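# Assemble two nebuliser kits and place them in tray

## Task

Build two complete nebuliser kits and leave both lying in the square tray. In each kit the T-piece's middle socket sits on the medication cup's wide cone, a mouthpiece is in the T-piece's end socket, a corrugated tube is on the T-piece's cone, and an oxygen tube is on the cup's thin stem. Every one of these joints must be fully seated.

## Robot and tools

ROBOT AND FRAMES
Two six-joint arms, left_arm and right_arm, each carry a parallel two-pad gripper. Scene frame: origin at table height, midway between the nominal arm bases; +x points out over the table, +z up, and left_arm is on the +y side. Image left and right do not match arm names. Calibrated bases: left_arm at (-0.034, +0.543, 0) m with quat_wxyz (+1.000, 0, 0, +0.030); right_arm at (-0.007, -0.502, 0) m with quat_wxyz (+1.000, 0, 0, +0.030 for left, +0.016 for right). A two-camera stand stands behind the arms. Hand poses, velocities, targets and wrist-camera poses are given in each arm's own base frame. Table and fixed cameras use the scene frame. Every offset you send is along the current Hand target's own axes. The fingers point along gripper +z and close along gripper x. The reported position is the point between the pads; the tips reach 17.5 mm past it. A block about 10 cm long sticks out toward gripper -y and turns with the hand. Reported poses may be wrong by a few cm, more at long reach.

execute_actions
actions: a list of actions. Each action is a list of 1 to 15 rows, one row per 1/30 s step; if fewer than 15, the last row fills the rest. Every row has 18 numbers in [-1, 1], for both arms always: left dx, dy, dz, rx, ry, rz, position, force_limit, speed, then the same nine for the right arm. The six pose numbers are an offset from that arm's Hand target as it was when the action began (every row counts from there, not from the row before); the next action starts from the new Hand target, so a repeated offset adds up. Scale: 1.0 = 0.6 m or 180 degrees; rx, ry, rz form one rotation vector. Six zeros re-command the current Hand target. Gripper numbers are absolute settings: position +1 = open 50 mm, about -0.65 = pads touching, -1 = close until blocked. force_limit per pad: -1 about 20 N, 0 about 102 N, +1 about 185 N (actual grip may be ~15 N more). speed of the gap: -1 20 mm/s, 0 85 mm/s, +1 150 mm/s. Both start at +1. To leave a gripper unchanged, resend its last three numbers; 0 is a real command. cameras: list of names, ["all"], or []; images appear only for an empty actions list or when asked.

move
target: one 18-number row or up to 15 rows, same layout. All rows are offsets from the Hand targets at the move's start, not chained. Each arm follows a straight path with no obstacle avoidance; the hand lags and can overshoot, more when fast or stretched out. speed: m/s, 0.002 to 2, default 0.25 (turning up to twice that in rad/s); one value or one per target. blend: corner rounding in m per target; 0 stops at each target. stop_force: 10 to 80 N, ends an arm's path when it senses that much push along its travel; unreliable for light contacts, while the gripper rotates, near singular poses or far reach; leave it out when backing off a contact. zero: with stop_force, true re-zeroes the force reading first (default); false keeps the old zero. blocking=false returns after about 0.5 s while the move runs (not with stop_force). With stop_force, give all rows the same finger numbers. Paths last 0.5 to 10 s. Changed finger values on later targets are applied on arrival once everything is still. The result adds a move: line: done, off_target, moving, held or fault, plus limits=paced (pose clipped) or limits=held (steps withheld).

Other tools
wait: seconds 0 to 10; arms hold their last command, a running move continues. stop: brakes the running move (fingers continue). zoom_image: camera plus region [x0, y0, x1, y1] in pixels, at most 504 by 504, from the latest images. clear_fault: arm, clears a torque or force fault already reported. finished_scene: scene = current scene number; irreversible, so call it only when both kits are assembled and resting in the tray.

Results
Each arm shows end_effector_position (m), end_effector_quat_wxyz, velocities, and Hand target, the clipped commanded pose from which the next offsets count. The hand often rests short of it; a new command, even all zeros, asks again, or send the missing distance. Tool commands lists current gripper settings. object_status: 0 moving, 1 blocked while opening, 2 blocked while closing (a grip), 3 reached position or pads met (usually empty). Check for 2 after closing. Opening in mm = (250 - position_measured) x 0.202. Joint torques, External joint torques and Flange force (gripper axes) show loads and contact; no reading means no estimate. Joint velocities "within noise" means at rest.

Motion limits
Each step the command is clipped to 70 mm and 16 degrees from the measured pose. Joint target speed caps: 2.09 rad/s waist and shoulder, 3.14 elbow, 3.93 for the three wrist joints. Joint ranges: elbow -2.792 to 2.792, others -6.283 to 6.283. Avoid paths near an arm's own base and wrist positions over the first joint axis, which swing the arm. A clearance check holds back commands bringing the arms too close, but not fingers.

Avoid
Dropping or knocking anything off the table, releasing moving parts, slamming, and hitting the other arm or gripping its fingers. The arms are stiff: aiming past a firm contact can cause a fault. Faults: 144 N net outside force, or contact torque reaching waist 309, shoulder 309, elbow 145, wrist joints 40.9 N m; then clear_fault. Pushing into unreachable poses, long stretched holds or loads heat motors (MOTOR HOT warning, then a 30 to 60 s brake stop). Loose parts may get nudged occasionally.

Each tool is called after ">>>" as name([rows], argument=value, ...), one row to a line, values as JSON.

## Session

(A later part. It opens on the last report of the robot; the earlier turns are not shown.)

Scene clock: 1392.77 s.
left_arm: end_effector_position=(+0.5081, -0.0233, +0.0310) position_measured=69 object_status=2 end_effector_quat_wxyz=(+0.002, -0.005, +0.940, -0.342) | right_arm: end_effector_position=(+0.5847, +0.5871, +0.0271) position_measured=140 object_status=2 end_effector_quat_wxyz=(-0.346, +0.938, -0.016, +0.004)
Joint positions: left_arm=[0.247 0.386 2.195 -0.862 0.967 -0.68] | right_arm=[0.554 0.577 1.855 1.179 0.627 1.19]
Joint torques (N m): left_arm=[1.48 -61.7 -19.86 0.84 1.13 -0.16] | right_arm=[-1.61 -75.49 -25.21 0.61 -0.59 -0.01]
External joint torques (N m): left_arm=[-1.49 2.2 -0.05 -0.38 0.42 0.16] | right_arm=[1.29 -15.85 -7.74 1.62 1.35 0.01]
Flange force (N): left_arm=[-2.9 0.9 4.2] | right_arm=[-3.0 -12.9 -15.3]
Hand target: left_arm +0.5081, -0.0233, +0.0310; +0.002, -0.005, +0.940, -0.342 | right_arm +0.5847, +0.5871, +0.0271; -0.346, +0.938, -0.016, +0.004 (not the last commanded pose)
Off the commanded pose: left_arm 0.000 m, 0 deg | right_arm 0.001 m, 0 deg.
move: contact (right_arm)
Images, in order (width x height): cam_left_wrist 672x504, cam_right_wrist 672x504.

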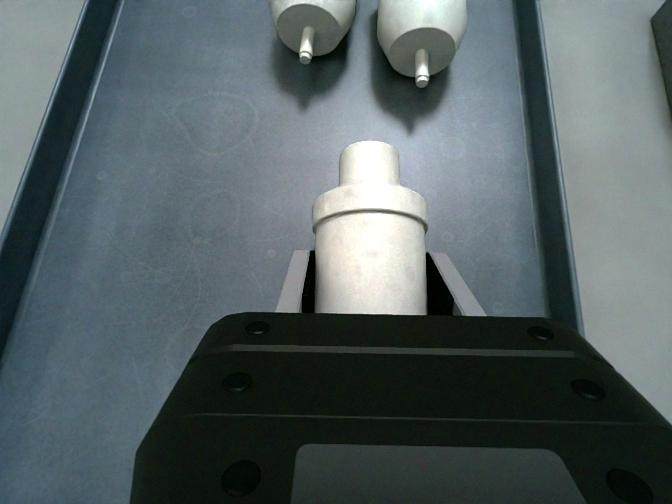

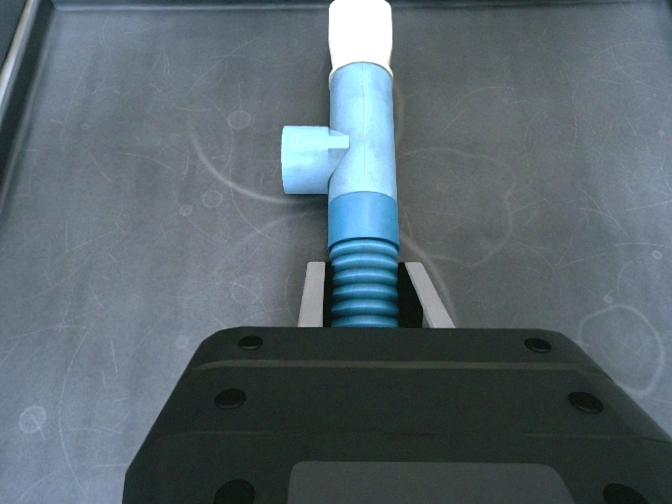

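>>> move([
  [0, 0, 0, 0, 0, 0, -1, 0, -0.6, 0, -0.00076, -0.00089, 0, 0, 0, -1, -0.3, -0.6],
  [0, 0, 0, 0, 0, 0, -1, 0, -0.6, 0, -0.00076, -0.00089, 0, 0, 0, 0.5, -0.3, -0.6],
  [0, -0.1286, -0.1532, 0, 0, 0, -1, 0, -0.6, 0, -0.00076, -0.1509, 0, 0, 0, 0.5, -0.3, -0.6],
], speed=[0.02, 0.05, 0.15], cameras=["cam_left_wrist", "cam_right_wrist", "cam_low"])

Scene clock: 1404.07 s.
left_arm: end_effector_position=(+0.5081, -0.0233, +0.1510) position_measured=69 object_status=2 end_effector_quat_wxyz=(+0.002, -0.005, +0.940, -0.342) | right_arm: end_effector_position=(+0.5830, +0.5287, +0.0961) position_measured=78 object_status=3 end_effector_quat_wxyz=(-0.346, +0.938, -0.016, +0.004)
Joint positions: left_arm=[0.247 0.206 2.127 -0.759 1.138 -0.887] | right_arm=[0.481 0.453 1.896 1.059 0.708 1.275]
Joint torques (N m): left_arm=[1.55 -52.46 -28.86 1.23 0.85 -0.12] | right_arm=[-2.22 -80.91 -33.9 2.6 0.78 0.01]
External joint torques (N m): left_arm=[-1.5 1.93 -0.14 -0.37 0.41 0.12] | right_arm=[2.36 -0.62 -1.02 0.19 -0.18 -0.01]
Flange force (N): left_arm=[-3.4 0.2 2.8] | right_arm=[-0.9 -3.4 1.9]
Hand target: left_arm +0.5081, -0.0233, +0.1510; +0.002, -0.005, +0.940, -0.342 | right_arm +0.5830, +0.5287, +0.0962; -0.346, +0.938, -0.016, +0.004
Off the commanded pose: left_arm 0.000 m, 0 deg | right_arm 0.000 m, 0 deg.
move: done
Images, in order (width x height): cam_low 672x504, cam_left_wrist 672x504, cam_right_wrist 672x504.

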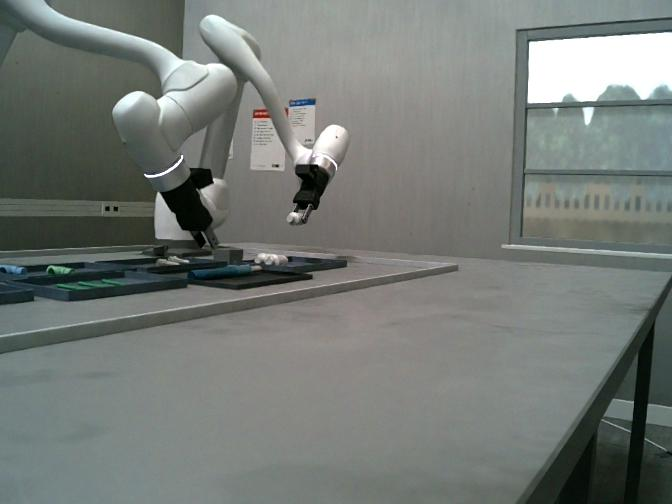

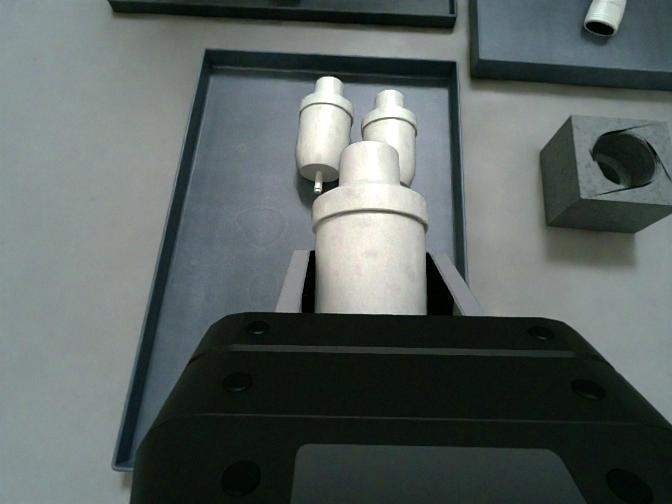

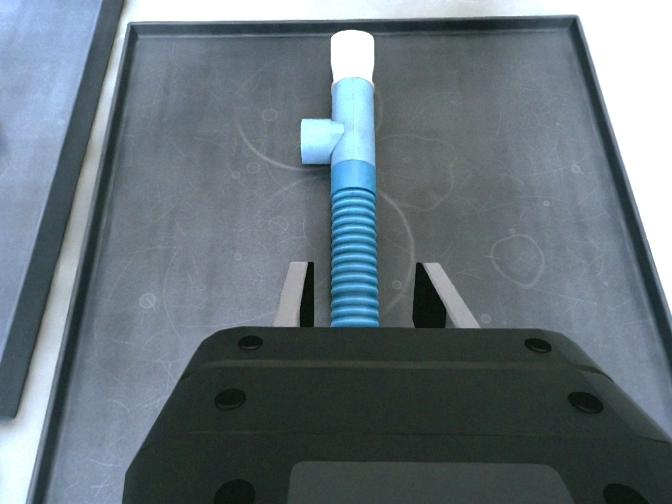

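>>> move(target=[0, 0, 0, 0, 0, 0, -1, 0, -0.6, 0, -0.17, 0.1585, -0.225, 0, 0, 0.7, -0.3, -0.6], speed=0.15, cameras=["cam_right_wrist", "cam_left_wrist"])

>>> zoom_image(camera="cam_right_wrist", region=[270, 130, 440, 330])

Scene clock: 1424.87 s.
left_arm: end_effector_position=(+0.5081, -0.0233, +0.1510) position_measured=69 object_status=2 end_effector_quat_wxyz=(+0.002, -0.005, +0.940, -0.342) | right_arm: end_effector_position=(+0.5875, +0.6679, +0.0902) position_measured=48 object_status=3 end_effector_quat_wxyz=(+0.000, +1.000, -0.016, -0.001)
Joint positions: left_arm=[0.247 0.205 2.127 -0.759 1.138 -0.887] | right_arm=[0.81 0.682 1.358 0.002 1.103 2.412]
Joint torques (N m): left_arm=[1.56 -52.87 -29.2 1.2 0.89 -0.16] | right_arm=[-2.41 -105.79 -38.09 3.71 0.11 0.07]
External joint torques (N m): left_arm=[-1.68 2.5 0.42 -0.36 0.38 0.16] | right_arm=[2.18 -0.96 -1.2 0.24 -0.17 -0.07]
Flange force (N): left_arm=[-3.3 0.7 4.0] | right_arm=[-0.8 -2.8 -1.3]
Hand target: left_arm +0.5081, -0.0233, +0.1510; +0.002, -0.005, +0.940, -0.342 | right_arm +0.5875, +0.6679, +0.0901; +0.000, +1.000, -0.016, -0.001
Off the commanded pose: left_arm 0.000 m, 0 deg | right_arm 0.000 m, 0 deg.
move: done
Images, in order (width x height): cam_left_wrist 672x504, cam_right_wrist 672x504.

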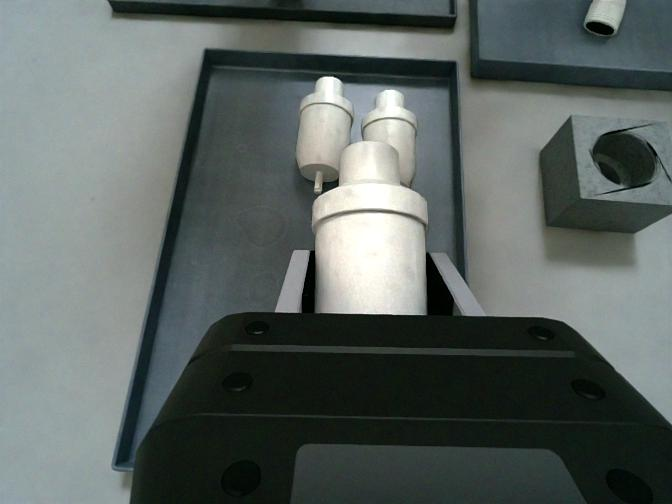

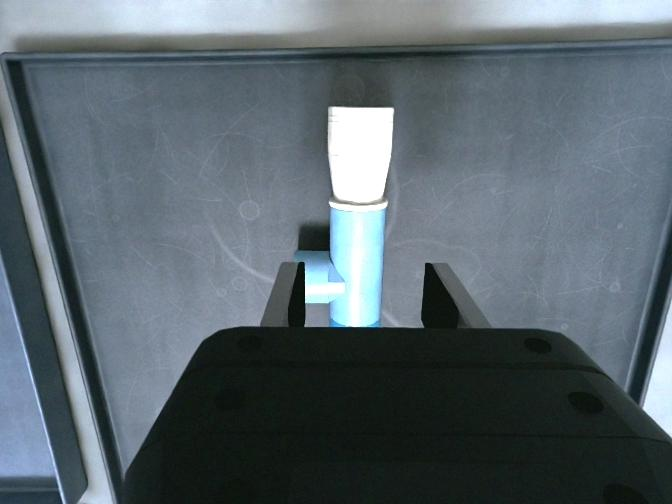

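Scaled by 2.520 from the camera's 672x504 image, which has a finer 960x720 frame.

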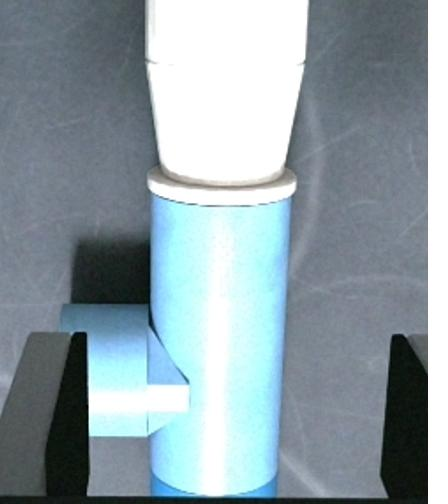

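>>> move([
  [0, 0, 0, 0, 0, 0, -1, 0, -0.6, -0.00083, 0.00933, 0.1133, 0, 0, 0, 0.7, -0.3, -0.6],
  [0, 0, 0, 0, 0, 0, -1, 0, -0.6, -0.00083, 0.00933, 0.1133, 0, 0, 0, -1, 0.3, -0.6],
], speed=0.1, cameras=["cam_right_wrist", "cam_head_left"])

>>> zoom_image(camera="cam_right_wrist", region=[250, 60, 480, 330])

Scene clock: 1440.50 s.
left_arm: end_effector_position=(+0.5081, -0.0233, +0.1510) position_measured=69 object_status=2 end_effector_quat_wxyz=(+0.002, -0.005, +0.940, -0.342) | right_arm: end_effector_position=(+0.5870, +0.6643, +0.0455) position_measured=48 object_status=3 end_effector_quat_wxyz=(+0.000, +1.000, -0.016, -0.001)
Joint positions: left_arm=[0.247 0.205 2.127 -0.759 1.138 -0.887] | right_arm=[0.808 0.713 1.393 0.002 1.036 2.409]
Joint torques (N m): left_arm=[1.8 -52.75 -29.09 1.18 0.88 -0.14] | right_arm=[-6.32 -77.3 -21.23 1.99 -0.37 -0.08]
External joint torques (N m): left_arm=[-1.96 2.51 0.28 -0.34 0.39 0.14] | right_arm=[6.35 -30.26 -16.61 1.82 0.31 0.08]
External joint torques when the fault began: right_arm=[9.13 -57.28 -28.76 3.04 1.56 0.12]
Flange force (N): left_arm=[-3.7 0.3 4.2] | right_arm=[-4.9 -5.5 -34.7]
Flange force when the fault began (N): right_arm=[-10.6 -3.8 -65.5]
Hand target: left_arm +0.5081, -0.0233, +0.1510; +0.002, -0.005, +0.940, -0.342 | right_arm +0.5870, +0.6643, +0.0455; +0.000, +1.000, -0.016, -0.001 (not the last commanded pose)
Tool commands: left_gripper/position=-1.0 left_gripper/force_limit=+0.0 left_gripper/speed=-0.6 right_gripper/position=+0.701961 right_gripper/force_limit=-0.301961 right_gripper/speed=-0.6
Off the commanded pose: left_arm 0.000 m, 0 deg | right_arm 0.023 m, 0 deg.
FORCE FAULT: contact force on the right arm reached its limit, and that arm stopped. The contact can be on any part of that arm, not only on its tool. That arm's remaining commands of this call were not run. That arm is still stopped at the end of this call. While its stop runs, that arm takes no new command, but its gripper still runs the gripper command that each later call begins with.
CLEAR FAULT: the right arm stays stopped until you call clear_fault(arm="right_arm").
move: fault (right_arm); path passed 0 of 2 targets; target 2's new numbers were not sent
Images, in order (width x height): cam_head_left 672x504, cam_right_wrist 672x504.

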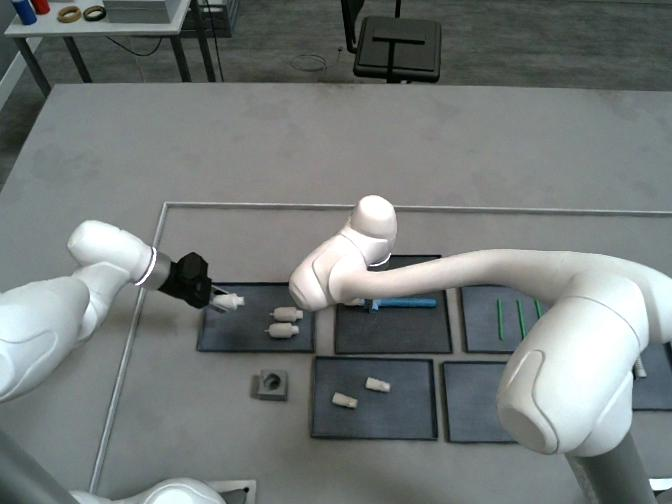

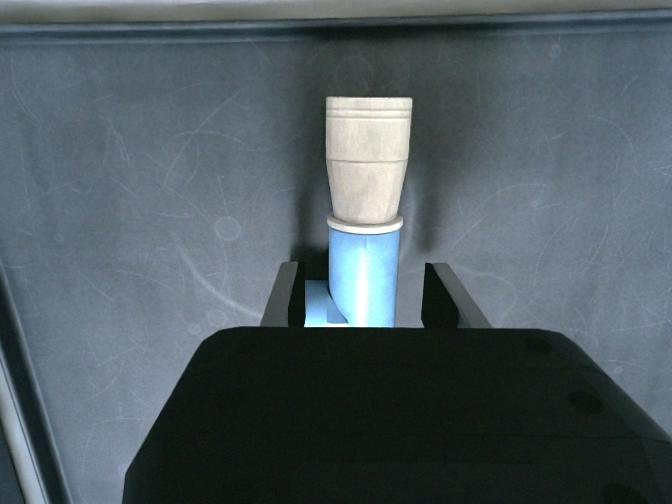

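Scaled by 1.867 from the camera's 672x504 image, which has a finer 960x720 frame.

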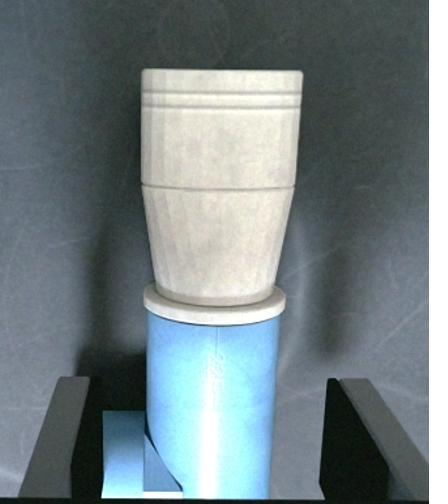

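>>> clear_fault(arm="right_arm")

>>> move(target=[0, 0, 0, 0, 0, 0, -1, 0, -0.6, 0, -0.0072, -0.05, 0, 0, 0, 0.7, -0.3, -0.6], speed=0.08, cameras=["cam_right_wrist"])

>>> zoom_image(camera="cam_right_wrist", region=[270, 130, 440, 330])

Scene clock: 1469.77 s.
left_arm: end_effector_position=(+0.5081, -0.0233, +0.1510) position_measured=69 object_status=2 end_effector_quat_wxyz=(+0.002, -0.005, +0.940, -0.342) | right_arm: end_effector_position=(+0.5870, +0.6643, +0.0455) position_measured=48 object_status=3 end_effector_quat_wxyz=(+0.000, +1.000, -0.016, -0.001)
Joint positions: left_arm=[0.247 0.205 2.127 -0.759 1.138 -0.887] | right_arm=[0.808 0.713 1.393 0.002 1.036 2.409]
Joint torques (N m): left_arm=[1.54 -52.71 -29.27 1.22 0.87 -0.12] | right_arm=[-6.23 -77.44 -21.21 2.01 -0.36 -0.09]
External joint torques (N m): left_arm=[-1.7 2.54 0.49 -0.37 0.4 0.13] | right_arm=[5.72 -30.09 -16.65 1.8 0.3 0.1]
Flange force (N): left_arm=[-3.2 0.6 4.1] | right_arm=[-4.2 -5.3 -34.5]
Hand target: left_arm +0.5081, -0.0233, +0.1510; +0.002, -0.005, +0.940, -0.342 | right_arm +0.5870, +0.6643, +0.0455; +0.000, +1.000, -0.016, -0.001 (not the last commanded pose)
Tool commands: left_gripper/position=-1.0 left_gripper/force_limit=+0.0 left_gripper/speed=-0.6 right_gripper/position=+0.701961 right_gripper/force_limit=-0.301961 right_gripper/speed=-0.6
Off the commanded pose: left_arm 0.000 m, 0 deg | right_arm 0.023 m, 0 deg.
FORCE FAULT, CONTINUED: the right arm's stop, for the force fault that an earlier result reported, is over. The rest of the stop counts as 1 of the actions that you can send in this scene; the call itself counts as one more. That arm's target is now where it stood when the stop ended, not its last command. That arm accepts commands again.
CLEAR FAULT: your call cleared the right arm's force fault. If the contact force or a joint's load stays at its limit, that arm stops again.

Scene clock: 1470.50 s.
left_arm: end_effector_position=(+0.5081, -0.0233, +0.1510) position_measured=69 object_status=2 end_effector_quat_wxyz=(+0.002, -0.005, +0.940, -0.342) | right_arm: end_effector_position=(+0.5872, +0.6686, +0.0755) position_measured=48 object_status=3 end_effector_quat_wxyz=(+0.000, +1.000, -0.016, -0.001)
Joint positions: left_arm=[0.247 0.205 2.127 -0.759 1.138 -0.887] | right_arm=[0.811 0.694 1.367 0.002 1.082 2.413]
Joint torques (N m): left_arm=[1.49 -52.68 -29.14 1.21 0.92 -0.16] | right_arm=[-2.16 -106.36 -37.57 3.68 0.13 0.04]
External joint torques (N m): left_arm=[-1.48 2.46 0.13 -0.34 0.33 0.16] | right_arm=[2.14 -0.21 -1.01 0.21 -0.18 -0.04]
Flange force (N): left_arm=[-3.6 0.9 3.5] | right_arm=[-0.4 -3.2 -0.5]
Hand target: left_arm +0.5081, -0.0233, +0.1510; +0.002, -0.005, +0.940, -0.342 | right_arm +0.5873, +0.6687, +0.0755; +0.000, +1.000, -0.016, -0.001
Off the commanded pose: left_arm 0.000 m, 0 deg | right_arm 0.000 m, 0 deg.
move: done
Images, in order (width x height): cam_right_wrist 672x504.

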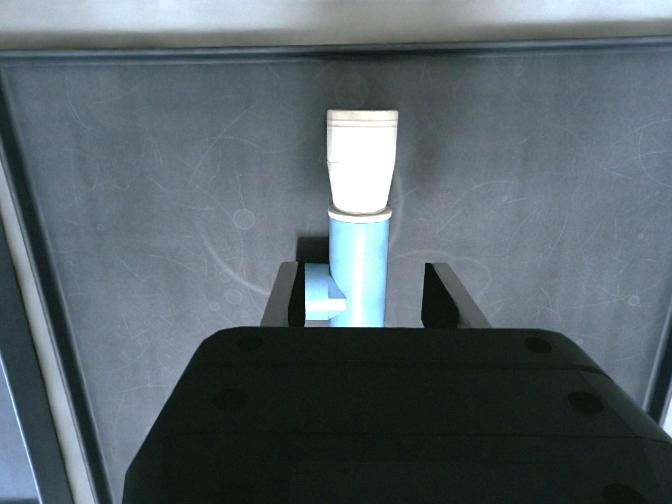

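Scaled by 2.520 from the camera's 672x504 image, which has a finer 960x720 frame.

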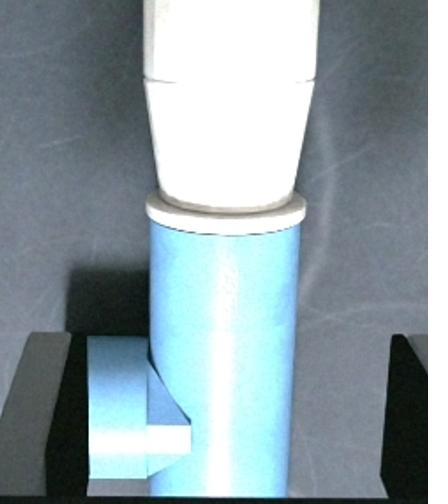

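>>> move(target=[0, 0, 0, 0, 0, 0, -1, 0, -0.6, 0, 0, 0.04, 0, 0, 0, 0.7, -0.3, -0.6], speed=0.08)

>>> move(target=[0, 0, 0, 0, 0, 0, -1, 0, -0.6, 0, 0, 0.0483, 0, 0, 0, 0.7, -0.3, -0.6], speed=0.008, stop_force=12, cameras=["cam_right_wrist"])

>>> zoom_image(camera="cam_right_wrist", region=[250, 60, 480, 330])

Scene clock: 1481.60 s.
left_arm: end_effector_position=(+0.5081, -0.0233, +0.1510) position_measured=69 object_status=2 end_effector_quat_wxyz=(+0.002, -0.005, +0.940, -0.342) | right_arm: end_effector_position=(+0.5872, +0.6687, +0.0516) position_measured=48 object_status=3 end_effector_quat_wxyz=(+0.000, +1.000, -0.016, -0.001)
Joint positions: left_arm=[0.247 0.205 2.127 -0.759 1.138 -0.887] | right_arm=[0.811 0.713 1.381 0.002 1.049 2.413]
Joint torques (N m): left_arm=[1.55 -52.81 -29.14 1.21 0.89 -0.17] | right_arm=[-2.41 -107.07 -36.86 3.67 0.06 0.03]
External joint torques (N m): left_arm=[-1.66 2.44 0.08 -0.35 0.37 0.17] | right_arm=[2.41 -0.3 -1.17 0.17 -0.13 -0.03]
Flange force (N): left_arm=[-3.8 0.6 3.6] | right_arm=[-0.4 -3.7 -0.7]
Hand target: left_arm +0.5081, -0.0233, +0.1510; +0.002, -0.005, +0.940, -0.342 | right_arm +0.5872, +0.6687, +0.0515; +0.000, +1.000, -0.016, -0.001
Off the commanded pose: left_arm 0.000 m, 0 deg | right_arm 0.000 m, 0 deg.
move: done

Scene clock: 1485.80 s.
left_arm: end_effector_position=(+0.5081, -0.0233, +0.1510) position_measured=69 object_status=2 end_effector_quat_wxyz=(+0.002, -0.005, +0.940, -0.342) | right_arm: end_effector_position=(+0.5871, +0.6687, +0.0226) position_measured=48 object_status=3 end_effector_quat_wxyz=(+0.000, +1.000, -0.016, -0.001)
Joint positions: left_arm=[0.247 0.205 2.127 -0.759 1.138 -0.887] | right_arm=[0.811 0.737 1.396 0.002 1.009 2.413]
Joint torques (N m): left_arm=[1.67 -52.81 -29.12 1.21 0.86 -0.15] | right_arm=[-2.13 -108.15 -36.03 3.55 0.11 0.05]
External joint torques (N m): left_arm=[-1.94 2.88 0.48 -0.37 0.41 0.15] | right_arm=[1.52 -0.41 -1.17 0.18 -0.18 -0.05]
Flange force (N): left_arm=[-3.8 0.7 4.6] | right_arm=[0.2 -2.9 -0.7]
Hand target: left_arm +0.5081, -0.0233, +0.1510; +0.002, -0.005, +0.940, -0.342 | right_arm +0.5871, +0.6687, +0.0226; +0.000, +1.000, -0.016, -0.001
Off the commanded pose: left_arm 0.000 m, 0 deg | right_arm 0.000 m, 0 deg.
move: done
Images, in order (width x height): cam_right_wrist 672x504.

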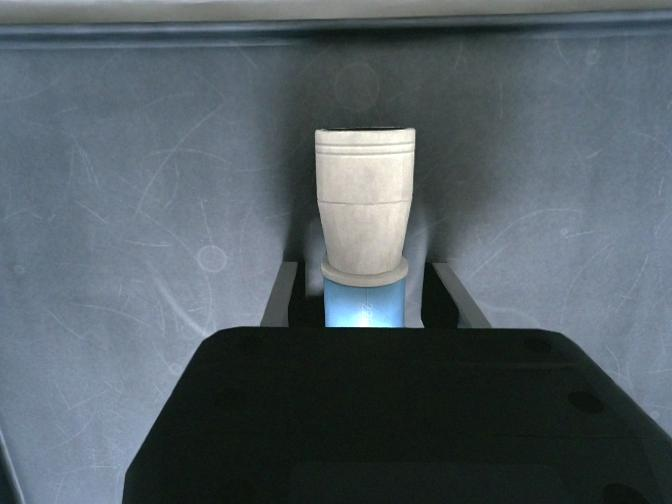

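Scaled by 1.867 from the camera's 672x504 image, which has a finer 960x720 frame.

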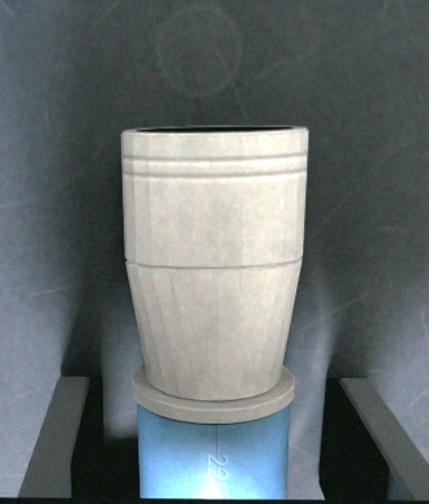

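>>> move(target=[0, 0, 0, 0, 0, 0, -1, 0, -0.6, 0, 0, 0, 0, 0, 0, -1, 0.3, -0.6], cameras=["cam_right_wrist"])

>>> zoom_image(camera="cam_right_wrist", region=[290, 110, 450, 330])

Scene clock: 1501.87 s.
left_arm: end_effector_position=(+0.5081, -0.0233, +0.1510) position_measured=69 object_status=2 end_effector_quat_wxyz=(+0.002, -0.005, +0.940, -0.342) | right_arm: end_effector_position=(+0.5871, +0.6687, +0.0226) position_measured=132 object_status=2 end_effector_quat_wxyz=(+0.000, +1.000, -0.016, -0.001)
Joint positions: left_arm=[0.247 0.205 2.127 -0.759 1.138 -0.887] | right_arm=[0.811 0.737 1.396 0.002 1.009 2.413]
Joint torques (N m): left_arm=[1.86 -52.7 -29.1 1.23 0.91 -0.09] | right_arm=[-2.2 -108.31 -36.22 3.57 0.08 0.07]
External joint torques (N m): left_arm=[-1.98 2.55 0.4 -0.38 0.36 0.09] | right_arm=[1.79 -0.31 -0.94 0.17 -0.14 -0.07]
Flange force (N): left_arm=[-3.5 0.2 4.4] | right_arm=[-0.3 -2.7 -0.5]
Hand target: left_arm +0.5081, -0.0233, +0.1510; +0.002, -0.005, +0.940, -0.342 | right_arm +0.5871, +0.6687, +0.0226; +0.000, +1.000, -0.016, -0.001
Off the commanded pose: left_arm 0.000 m, 0 deg | right_arm 0.000 m, 0 deg.
move: done
Images, in order (width x height): cam_right_wrist 672x504.

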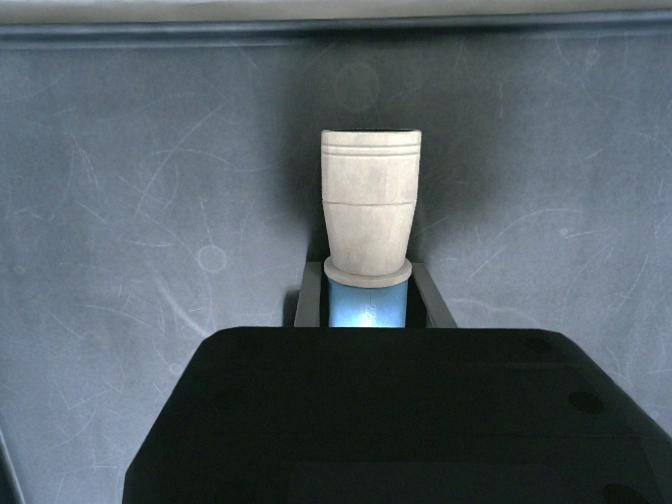

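Scaled by 2.291 from the camera's 672x504 image, which has a finer 960x720 frame.

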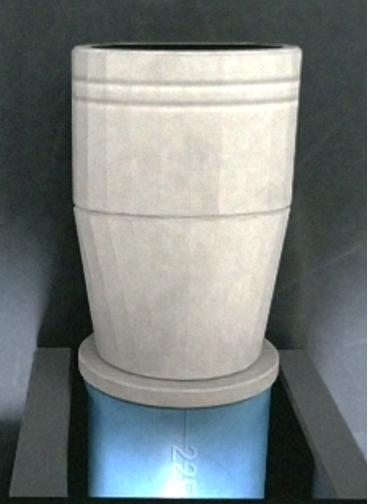

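>>> move([
  [0, -0.1072, -0.1277, 0, 0, 0, -1, 0, -0.6, 0, 0, -0.2123, 0, 0, 0, -1, 0.3, -0.6],
  [-0.1018, -0.6102, 0.1682, 0, 0.0143, 0.017, -1, 0, -0.6, 0.0127, 0.2087, -0.5032, 0.2596, 0.2596, 0.4496, -1, 0.3, -0.6],
], speed=[0.15, 0.22], blend=[0.03, 0], cameras=["cam_left_wrist", "cam_right_wrist", "cam_head_left", "cam_low"])

Scene clock: 1605.60 s.
left_arm: end_effector_position=(+0.5728, -0.3679, +0.3091) position_measured=69 object_status=2 end_effector_quat_wxyz=(-0.010, +0.028, +0.939, -0.342) | right_arm: end_effector_position=(+0.5914, +0.5431, +0.3244) position_measured=132 object_status=2 end_effector_quat_wxyz=(-0.347, +0.603, -0.623, +0.358)
Joint positions: left_arm=[-0.358 0.166 1.834 -0.783 1.059 -1.499] | right_arm=[0.964 0.266 1.83 -1.304 0.852 4.979]
Joint torques (N m): left_arm=[1.11 -58.54 -39.27 1.4 -0.25 -0.16] | right_arm=[-1.88 -64.49 -36.43 -1.06 0.9 0.05]
External joint torques (N m): left_arm=[-1.17 2.47 0.57 -0.36 0.39 0.16] | right_arm=[1.46 -0.39 -0.77 0.1 -0.19 -0.04]
Flange force (N): left_arm=[-2.2 0.0 3.1] | right_arm=[-2.0 -0.4 -1.7]
Hand target: left_arm +0.5728, -0.3679, +0.3091; -0.010, +0.028, +0.939, -0.342 | right_arm +0.5914, +0.5432, +0.3244; -0.347, +0.603, -0.623, +0.358
Off the commanded pose: left_arm 0.000 m, 0 deg | right_arm 0.000 m, 0 deg.
move: done
Images, in order (width x height): cam_head_left 672x504, cam_low 672x504, cam_left_wrist 672x504, cam_right_wrist 672x504.

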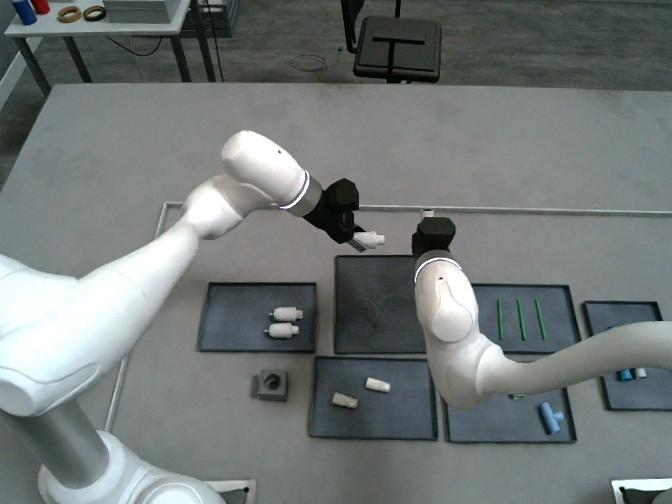

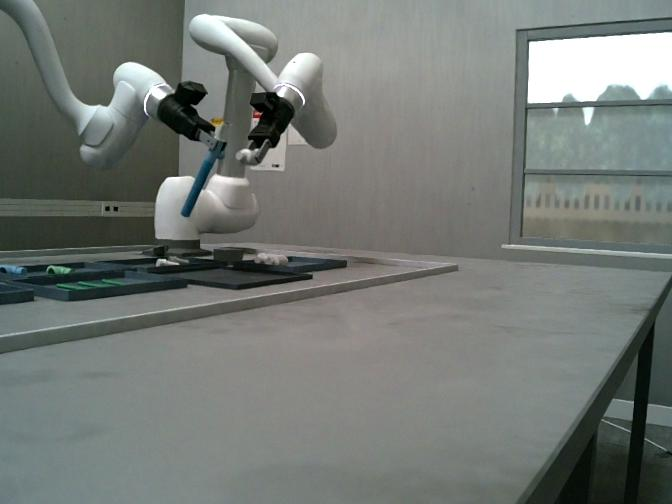

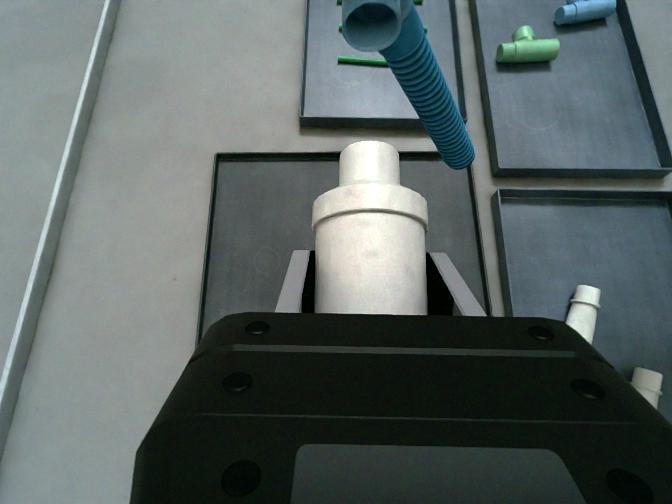

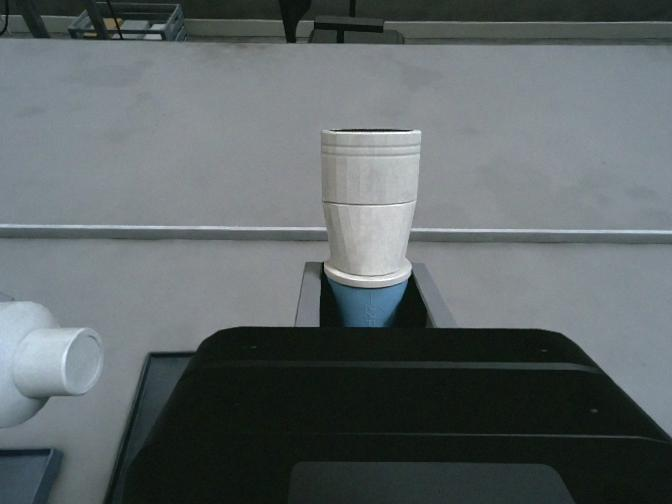

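>>> zoom_image(camera="cam_left_wrist", region=[310, 0, 450, 240])

>>> zoom_image(camera="cam_right_wrist", region=[0, 290, 130, 440])

>>> zoom_image(camera="cam_low", region=[170, 80, 310, 220])

Scaled by 2.100 from the camera's 672x504 image, which has a finer 960x720 frame.

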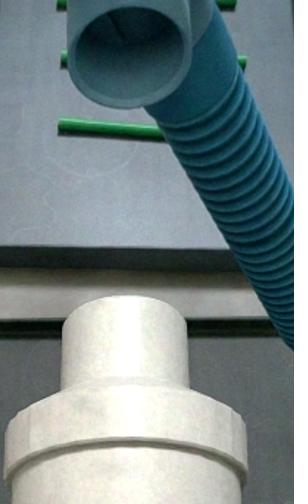

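Scaled by 3.360 from the camera's 672x504 image, which has a finer 960x720 frame.

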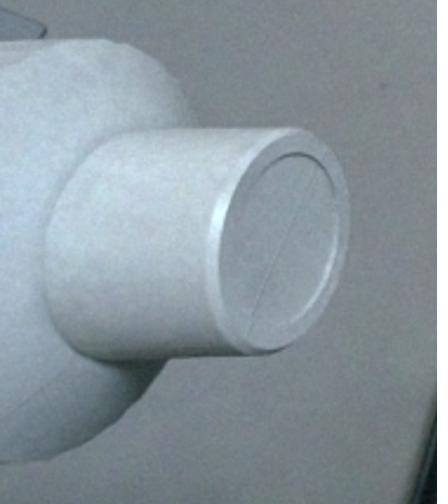

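Scaled by 3.600 from the camera's 672x504 image, which has a finer 960x720 frame.

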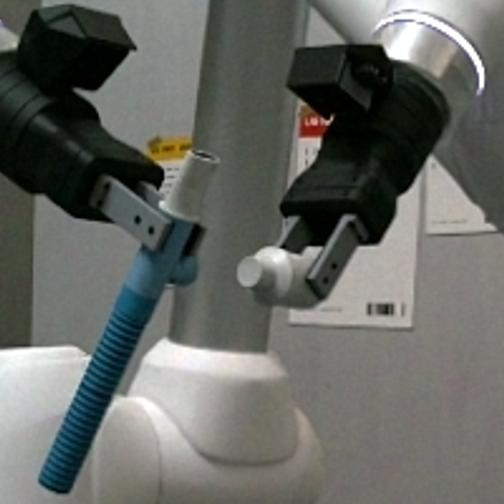

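>>> move(target=[0.003, -0.0565, 0.0495, 0, 0, 0, -1, 0, -0.6, 0, 0, 0, 0, 0, 0, -1, 0.3, -0.6], speed=0.08, cameras=["cam_left_wrist", "cam_right_wrist", "cam_low"])

>>> zoom_image(camera="cam_left_wrist", region=[300, 20, 440, 220])

>>> zoom_image(camera="cam_low", region=[190, 110, 280, 180])

Scene clock: 1676.13 s.
left_arm: end_effector_position=(+0.5684, -0.4128, +0.3082) position_measured=69 object_status=2 end_effector_quat_wxyz=(-0.010, +0.028, +0.939, -0.342) | right_arm: end_effector_position=(+0.5914, +0.5432, +0.3244) position_measured=132 object_status=2 end_effector_quat_wxyz=(-0.347, +0.603, -0.623, +0.358)
Joint positions: left_arm=[-0.428 0.182 1.816 -0.784 1.015 -1.553] | right_arm=[0.964 0.266 1.83 -1.304 0.852 4.979]
Joint torques (N m): left_arm=[1.87 -60.53 -39.42 1.42 -0.39 -0.16] | right_arm=[-2.05 -64.34 -36.25 -1.06 0.91 0.02]
External joint torques (N m): left_arm=[-2.14 2.68 0.27 -0.35 0.41 0.16] | right_arm=[1.99 -1.32 -1.13 0.11 -0.2 -0.02]
Flange force (N): left_arm=[-2.4 -1.5 4.0] | right_arm=[-1.8 -0.9 -3.1]
Hand target: left_arm +0.5683, -0.4128, +0.3082; -0.010, +0.028, +0.939, -0.342 | right_arm +0.5914, +0.5432, +0.3244; -0.347, +0.603, -0.623, +0.358
Off the commanded pose: left_arm 0.000 m, 0 deg | right_arm 0.000 m, 0 deg.
move: done
Images, in order (width x height): cam_low 672x504, cam_left_wrist 672x504, cam_right_wrist 672x504.

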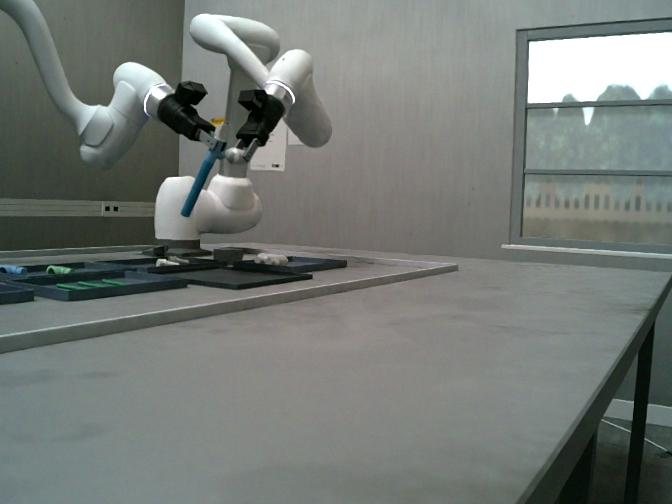

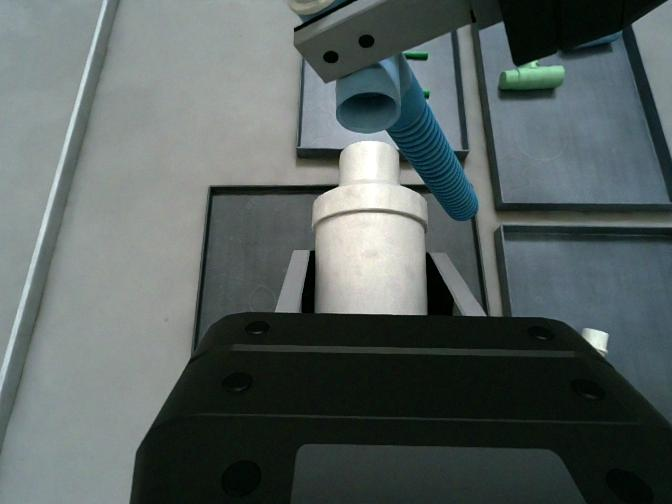

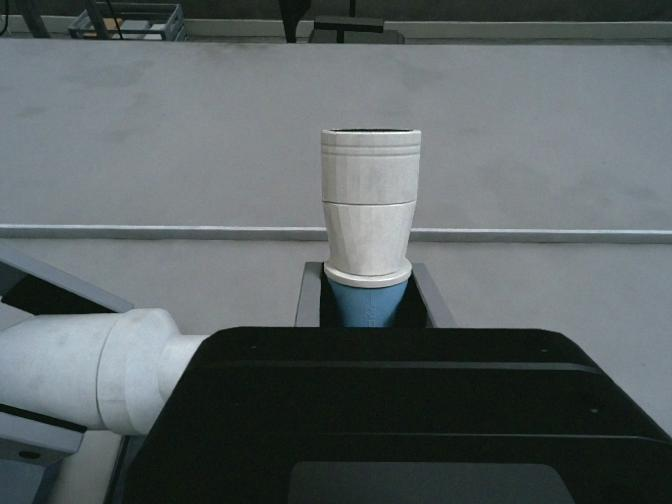

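Scaled by 2.520 from the camera's 672x504 image, which has a finer 960x720 frame.

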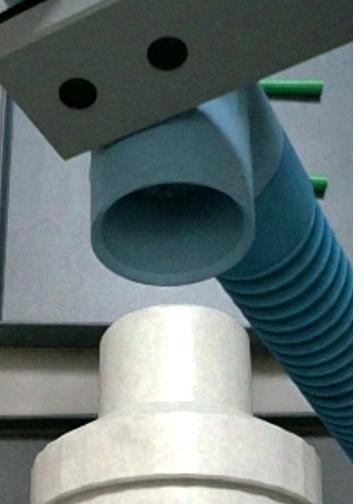

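Scaled by 5.600 from the camera's 672x504 image, which has a finer 960x720 frame.

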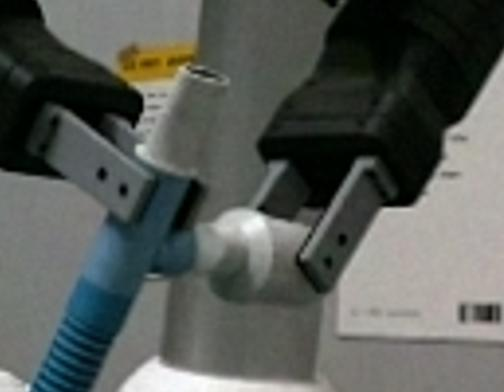

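>>> move(target=[0, -0.0153, 0.0129, 0, 0, 0, -1, 0, -0.6, 0, 0, 0, 0, 0, 0, -1, 0.3, -0.6], speed=0.03)

>>> move(target=[0, -0.0179, 0.015, 0, 0, 0, -1, 0, -0.6, 0, 0, 0, 0, 0, 0, -1, 0.3, -0.6], speed=0.005, stop_force=12, cameras=["cam_left_wrist", "cam_right_wrist", "cam_low"])

>>> zoom_image(camera="cam_left_wrist", region=[300, 40, 440, 240])

>>> zoom_image(camera="cam_low", region=[190, 110, 280, 180])

Scene clock: 1692.80 s.
left_arm: end_effector_position=(+0.5676, -0.4248, +0.3081) position_measured=69 object_status=2 end_effector_quat_wxyz=(-0.010, +0.028, +0.939, -0.342) | right_arm: end_effector_position=(+0.5914, +0.5432, +0.3244) position_measured=132 object_status=2 end_effector_quat_wxyz=(-0.347, +0.603, -0.623, +0.358)
Joint positions: left_arm=[-0.446 0.188 1.808 -0.784 1.004 -1.568] | right_arm=[0.964 0.266 1.83 -1.304 0.852 4.979]
Joint torques (N m): left_arm=[1.58 -61.28 -39.48 1.43 -0.39 -0.13] | right_arm=[-2.15 -64.45 -36.32 -1.05 0.92 0.04]
External joint torques (N m): left_arm=[-1.76 2.86 0.54 -0.35 0.39 0.13] | right_arm=[2.18 -0.94 -0.94 0.1 -0.22 -0.04]
Flange force (N): left_arm=[-2.3 -0.8 4.0] | right_arm=[-2.1 -0.4 -3.0]
Hand target: left_arm +0.5676, -0.4248, +0.3081; -0.010, +0.028, +0.939, -0.342 | right_arm +0.5914, +0.5432, +0.3244; -0.347, +0.603, -0.623, +0.358
Off the commanded pose: left_arm 0.000 m, 0 deg | right_arm 0.000 m, 0 deg.
move: done

Scene clock: 1696.20 s.
left_arm: end_effector_position=(+0.5668, -0.4388, +0.3082) position_measured=69 object_status=2 end_effector_quat_wxyz=(-0.010, +0.028, +0.939, -0.342) | right_arm: end_effector_position=(+0.5915, +0.5432, +0.3245) position_measured=132 object_status=2 end_effector_quat_wxyz=(-0.347, +0.603, -0.623, +0.358)
Joint positions: left_arm=[-0.466 0.195 1.8 -0.783 0.992 -1.585] | right_arm=[0.964 0.266 1.83 -1.304 0.852 4.979]
Joint torques (N m): left_arm=[-0.45 -66.97 -43 -0.1 0.28 -0.03] | right_arm=[-2.07 -58.91 -33.49 -0.37 0.16 -0.07]
External joint torques (N m): left_arm=[0.36 7.23 3.6 1.22 -0.32 0.03] | right_arm=[2.02 -6.41 -3.78 -0.59 0.54 0.07]
Flange force (N): left_arm=[-4.1 4.4 7.2] | right_arm=[-0.1 -5.0 -7.6]
Hand target: left_arm +0.5668, -0.4388, +0.3082; -0.010, +0.028, +0.939, -0.342 | right_arm +0.5914, +0.5432, +0.3244; -0.347, +0.603, -0.623, +0.358
Off the commanded pose: left_arm 0.000 m, 0 deg | right_arm 0.000 m, 0 deg.
move: done
Images, in order (width x height): cam_low 672x504, cam_left_wrist 672x504, cam_right_wrist 672x504.

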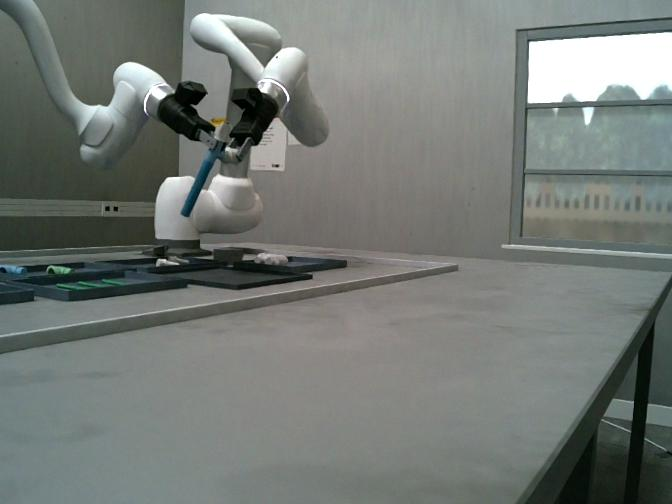

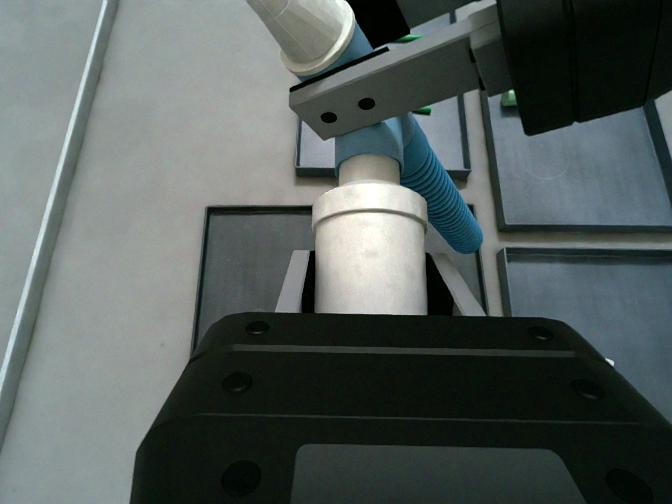

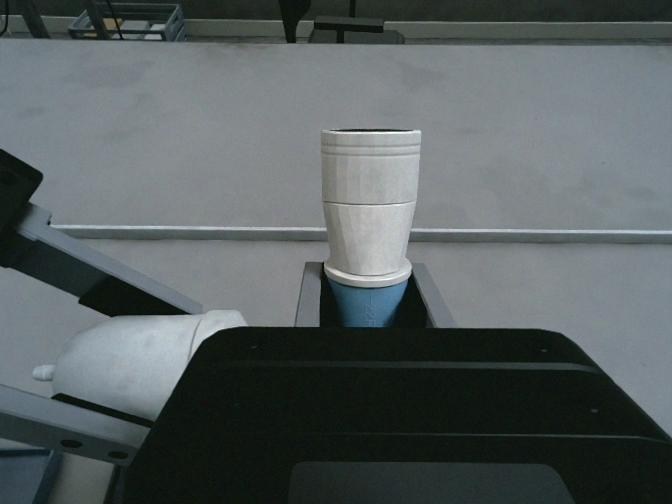

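Scaled by 2.520 from the camera's 672x504 image, which has a finer 960x720 frame.

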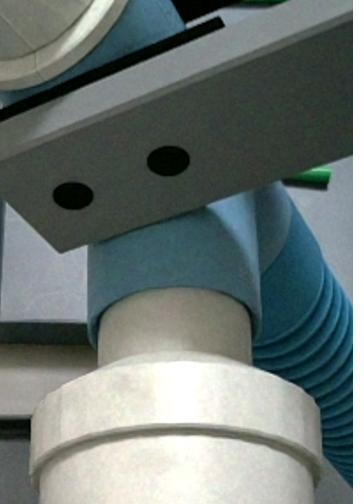

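Scaled by 5.600 from the camera's 672x504 image, which has a finer 960x720 frame.

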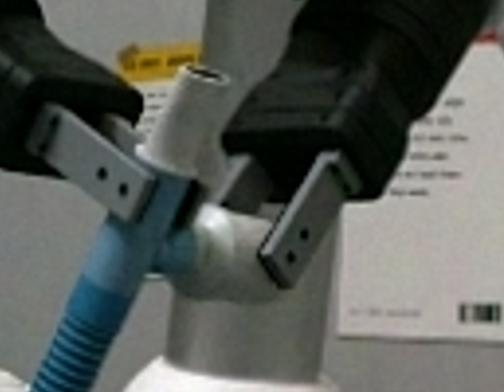

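>>> move(target=[0, -0.015, 0.01325, 0, 0, 0, -1, 0, -0.6, 0, 0, 0, 0, 0, 0, -1, 0.3, -0.6], speed=0.006, stop_force=25, cameras=["cam_left_wrist", "cam_right_wrist"])

>>> zoom_image(camera="cam_left_wrist", region=[300, 40, 440, 240])

Scene clock: 1706.00 s.
left_arm: end_effector_position=(+0.5664, -0.4454, +0.3080) position_measured=69 object_status=2 end_effector_quat_wxyz=(-0.010, +0.028, +0.939, -0.342) | right_arm: end_effector_position=(+0.5915, +0.5431, +0.3244) position_measured=132 object_status=2 end_effector_quat_wxyz=(-0.347, +0.603, -0.623, +0.358)
Joint positions: left_arm=[-0.476 0.199 1.796 -0.783 0.986 -1.593] | right_arm=[0.964 0.266 1.83 -1.304 0.852 4.979]
Joint torques (N m): left_arm=[-17.12 -62.38 -45.33 -4.46 0.29 0.12] | right_arm=[13.02 -59.29 -46.92 -2.15 -7.87 0.94]
External joint torques (N m): left_arm=[17 3.01 6.33 5.58 -0.34 -0.12] | right_arm=[-13.34 -6.07 9.53 1.17 8.59 -0.94]
Flange force (N): left_arm=[-4.6 23.1 -13.3] | right_arm=[26.8 -1.2 -5.9]
Hand target: left_arm +0.5664, -0.4454, +0.3080; -0.010, +0.028, +0.939, -0.342 (not the last commanded pose) | right_arm +0.5914, +0.5432, +0.3244; -0.347, +0.603, -0.623, +0.358
Off the commanded pose: left_arm 0.005 m, 0 deg | right_arm 0.000 m, 0 deg.
move: contact (left_arm)
Images, in order (width x height): cam_left_wrist 672x504, cam_right_wrist 672x504.

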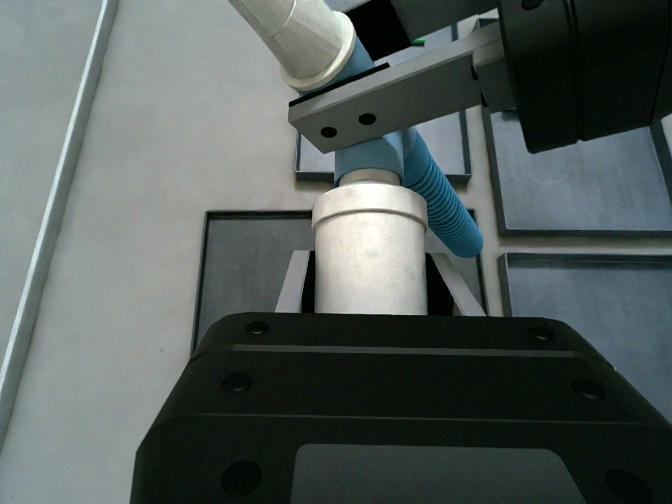

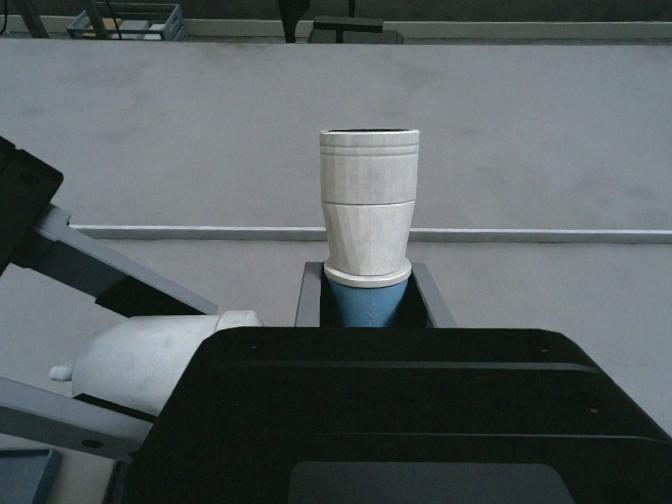

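Scaled by 2.520 from the camera's 672x504 image, which has a finer 960x720 frame.

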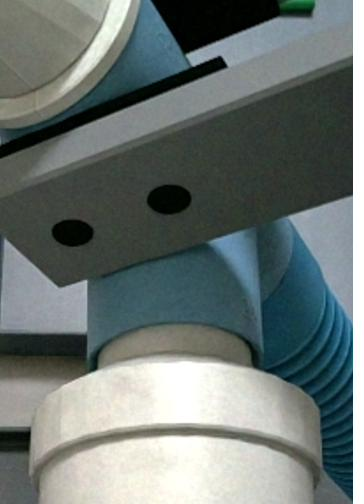

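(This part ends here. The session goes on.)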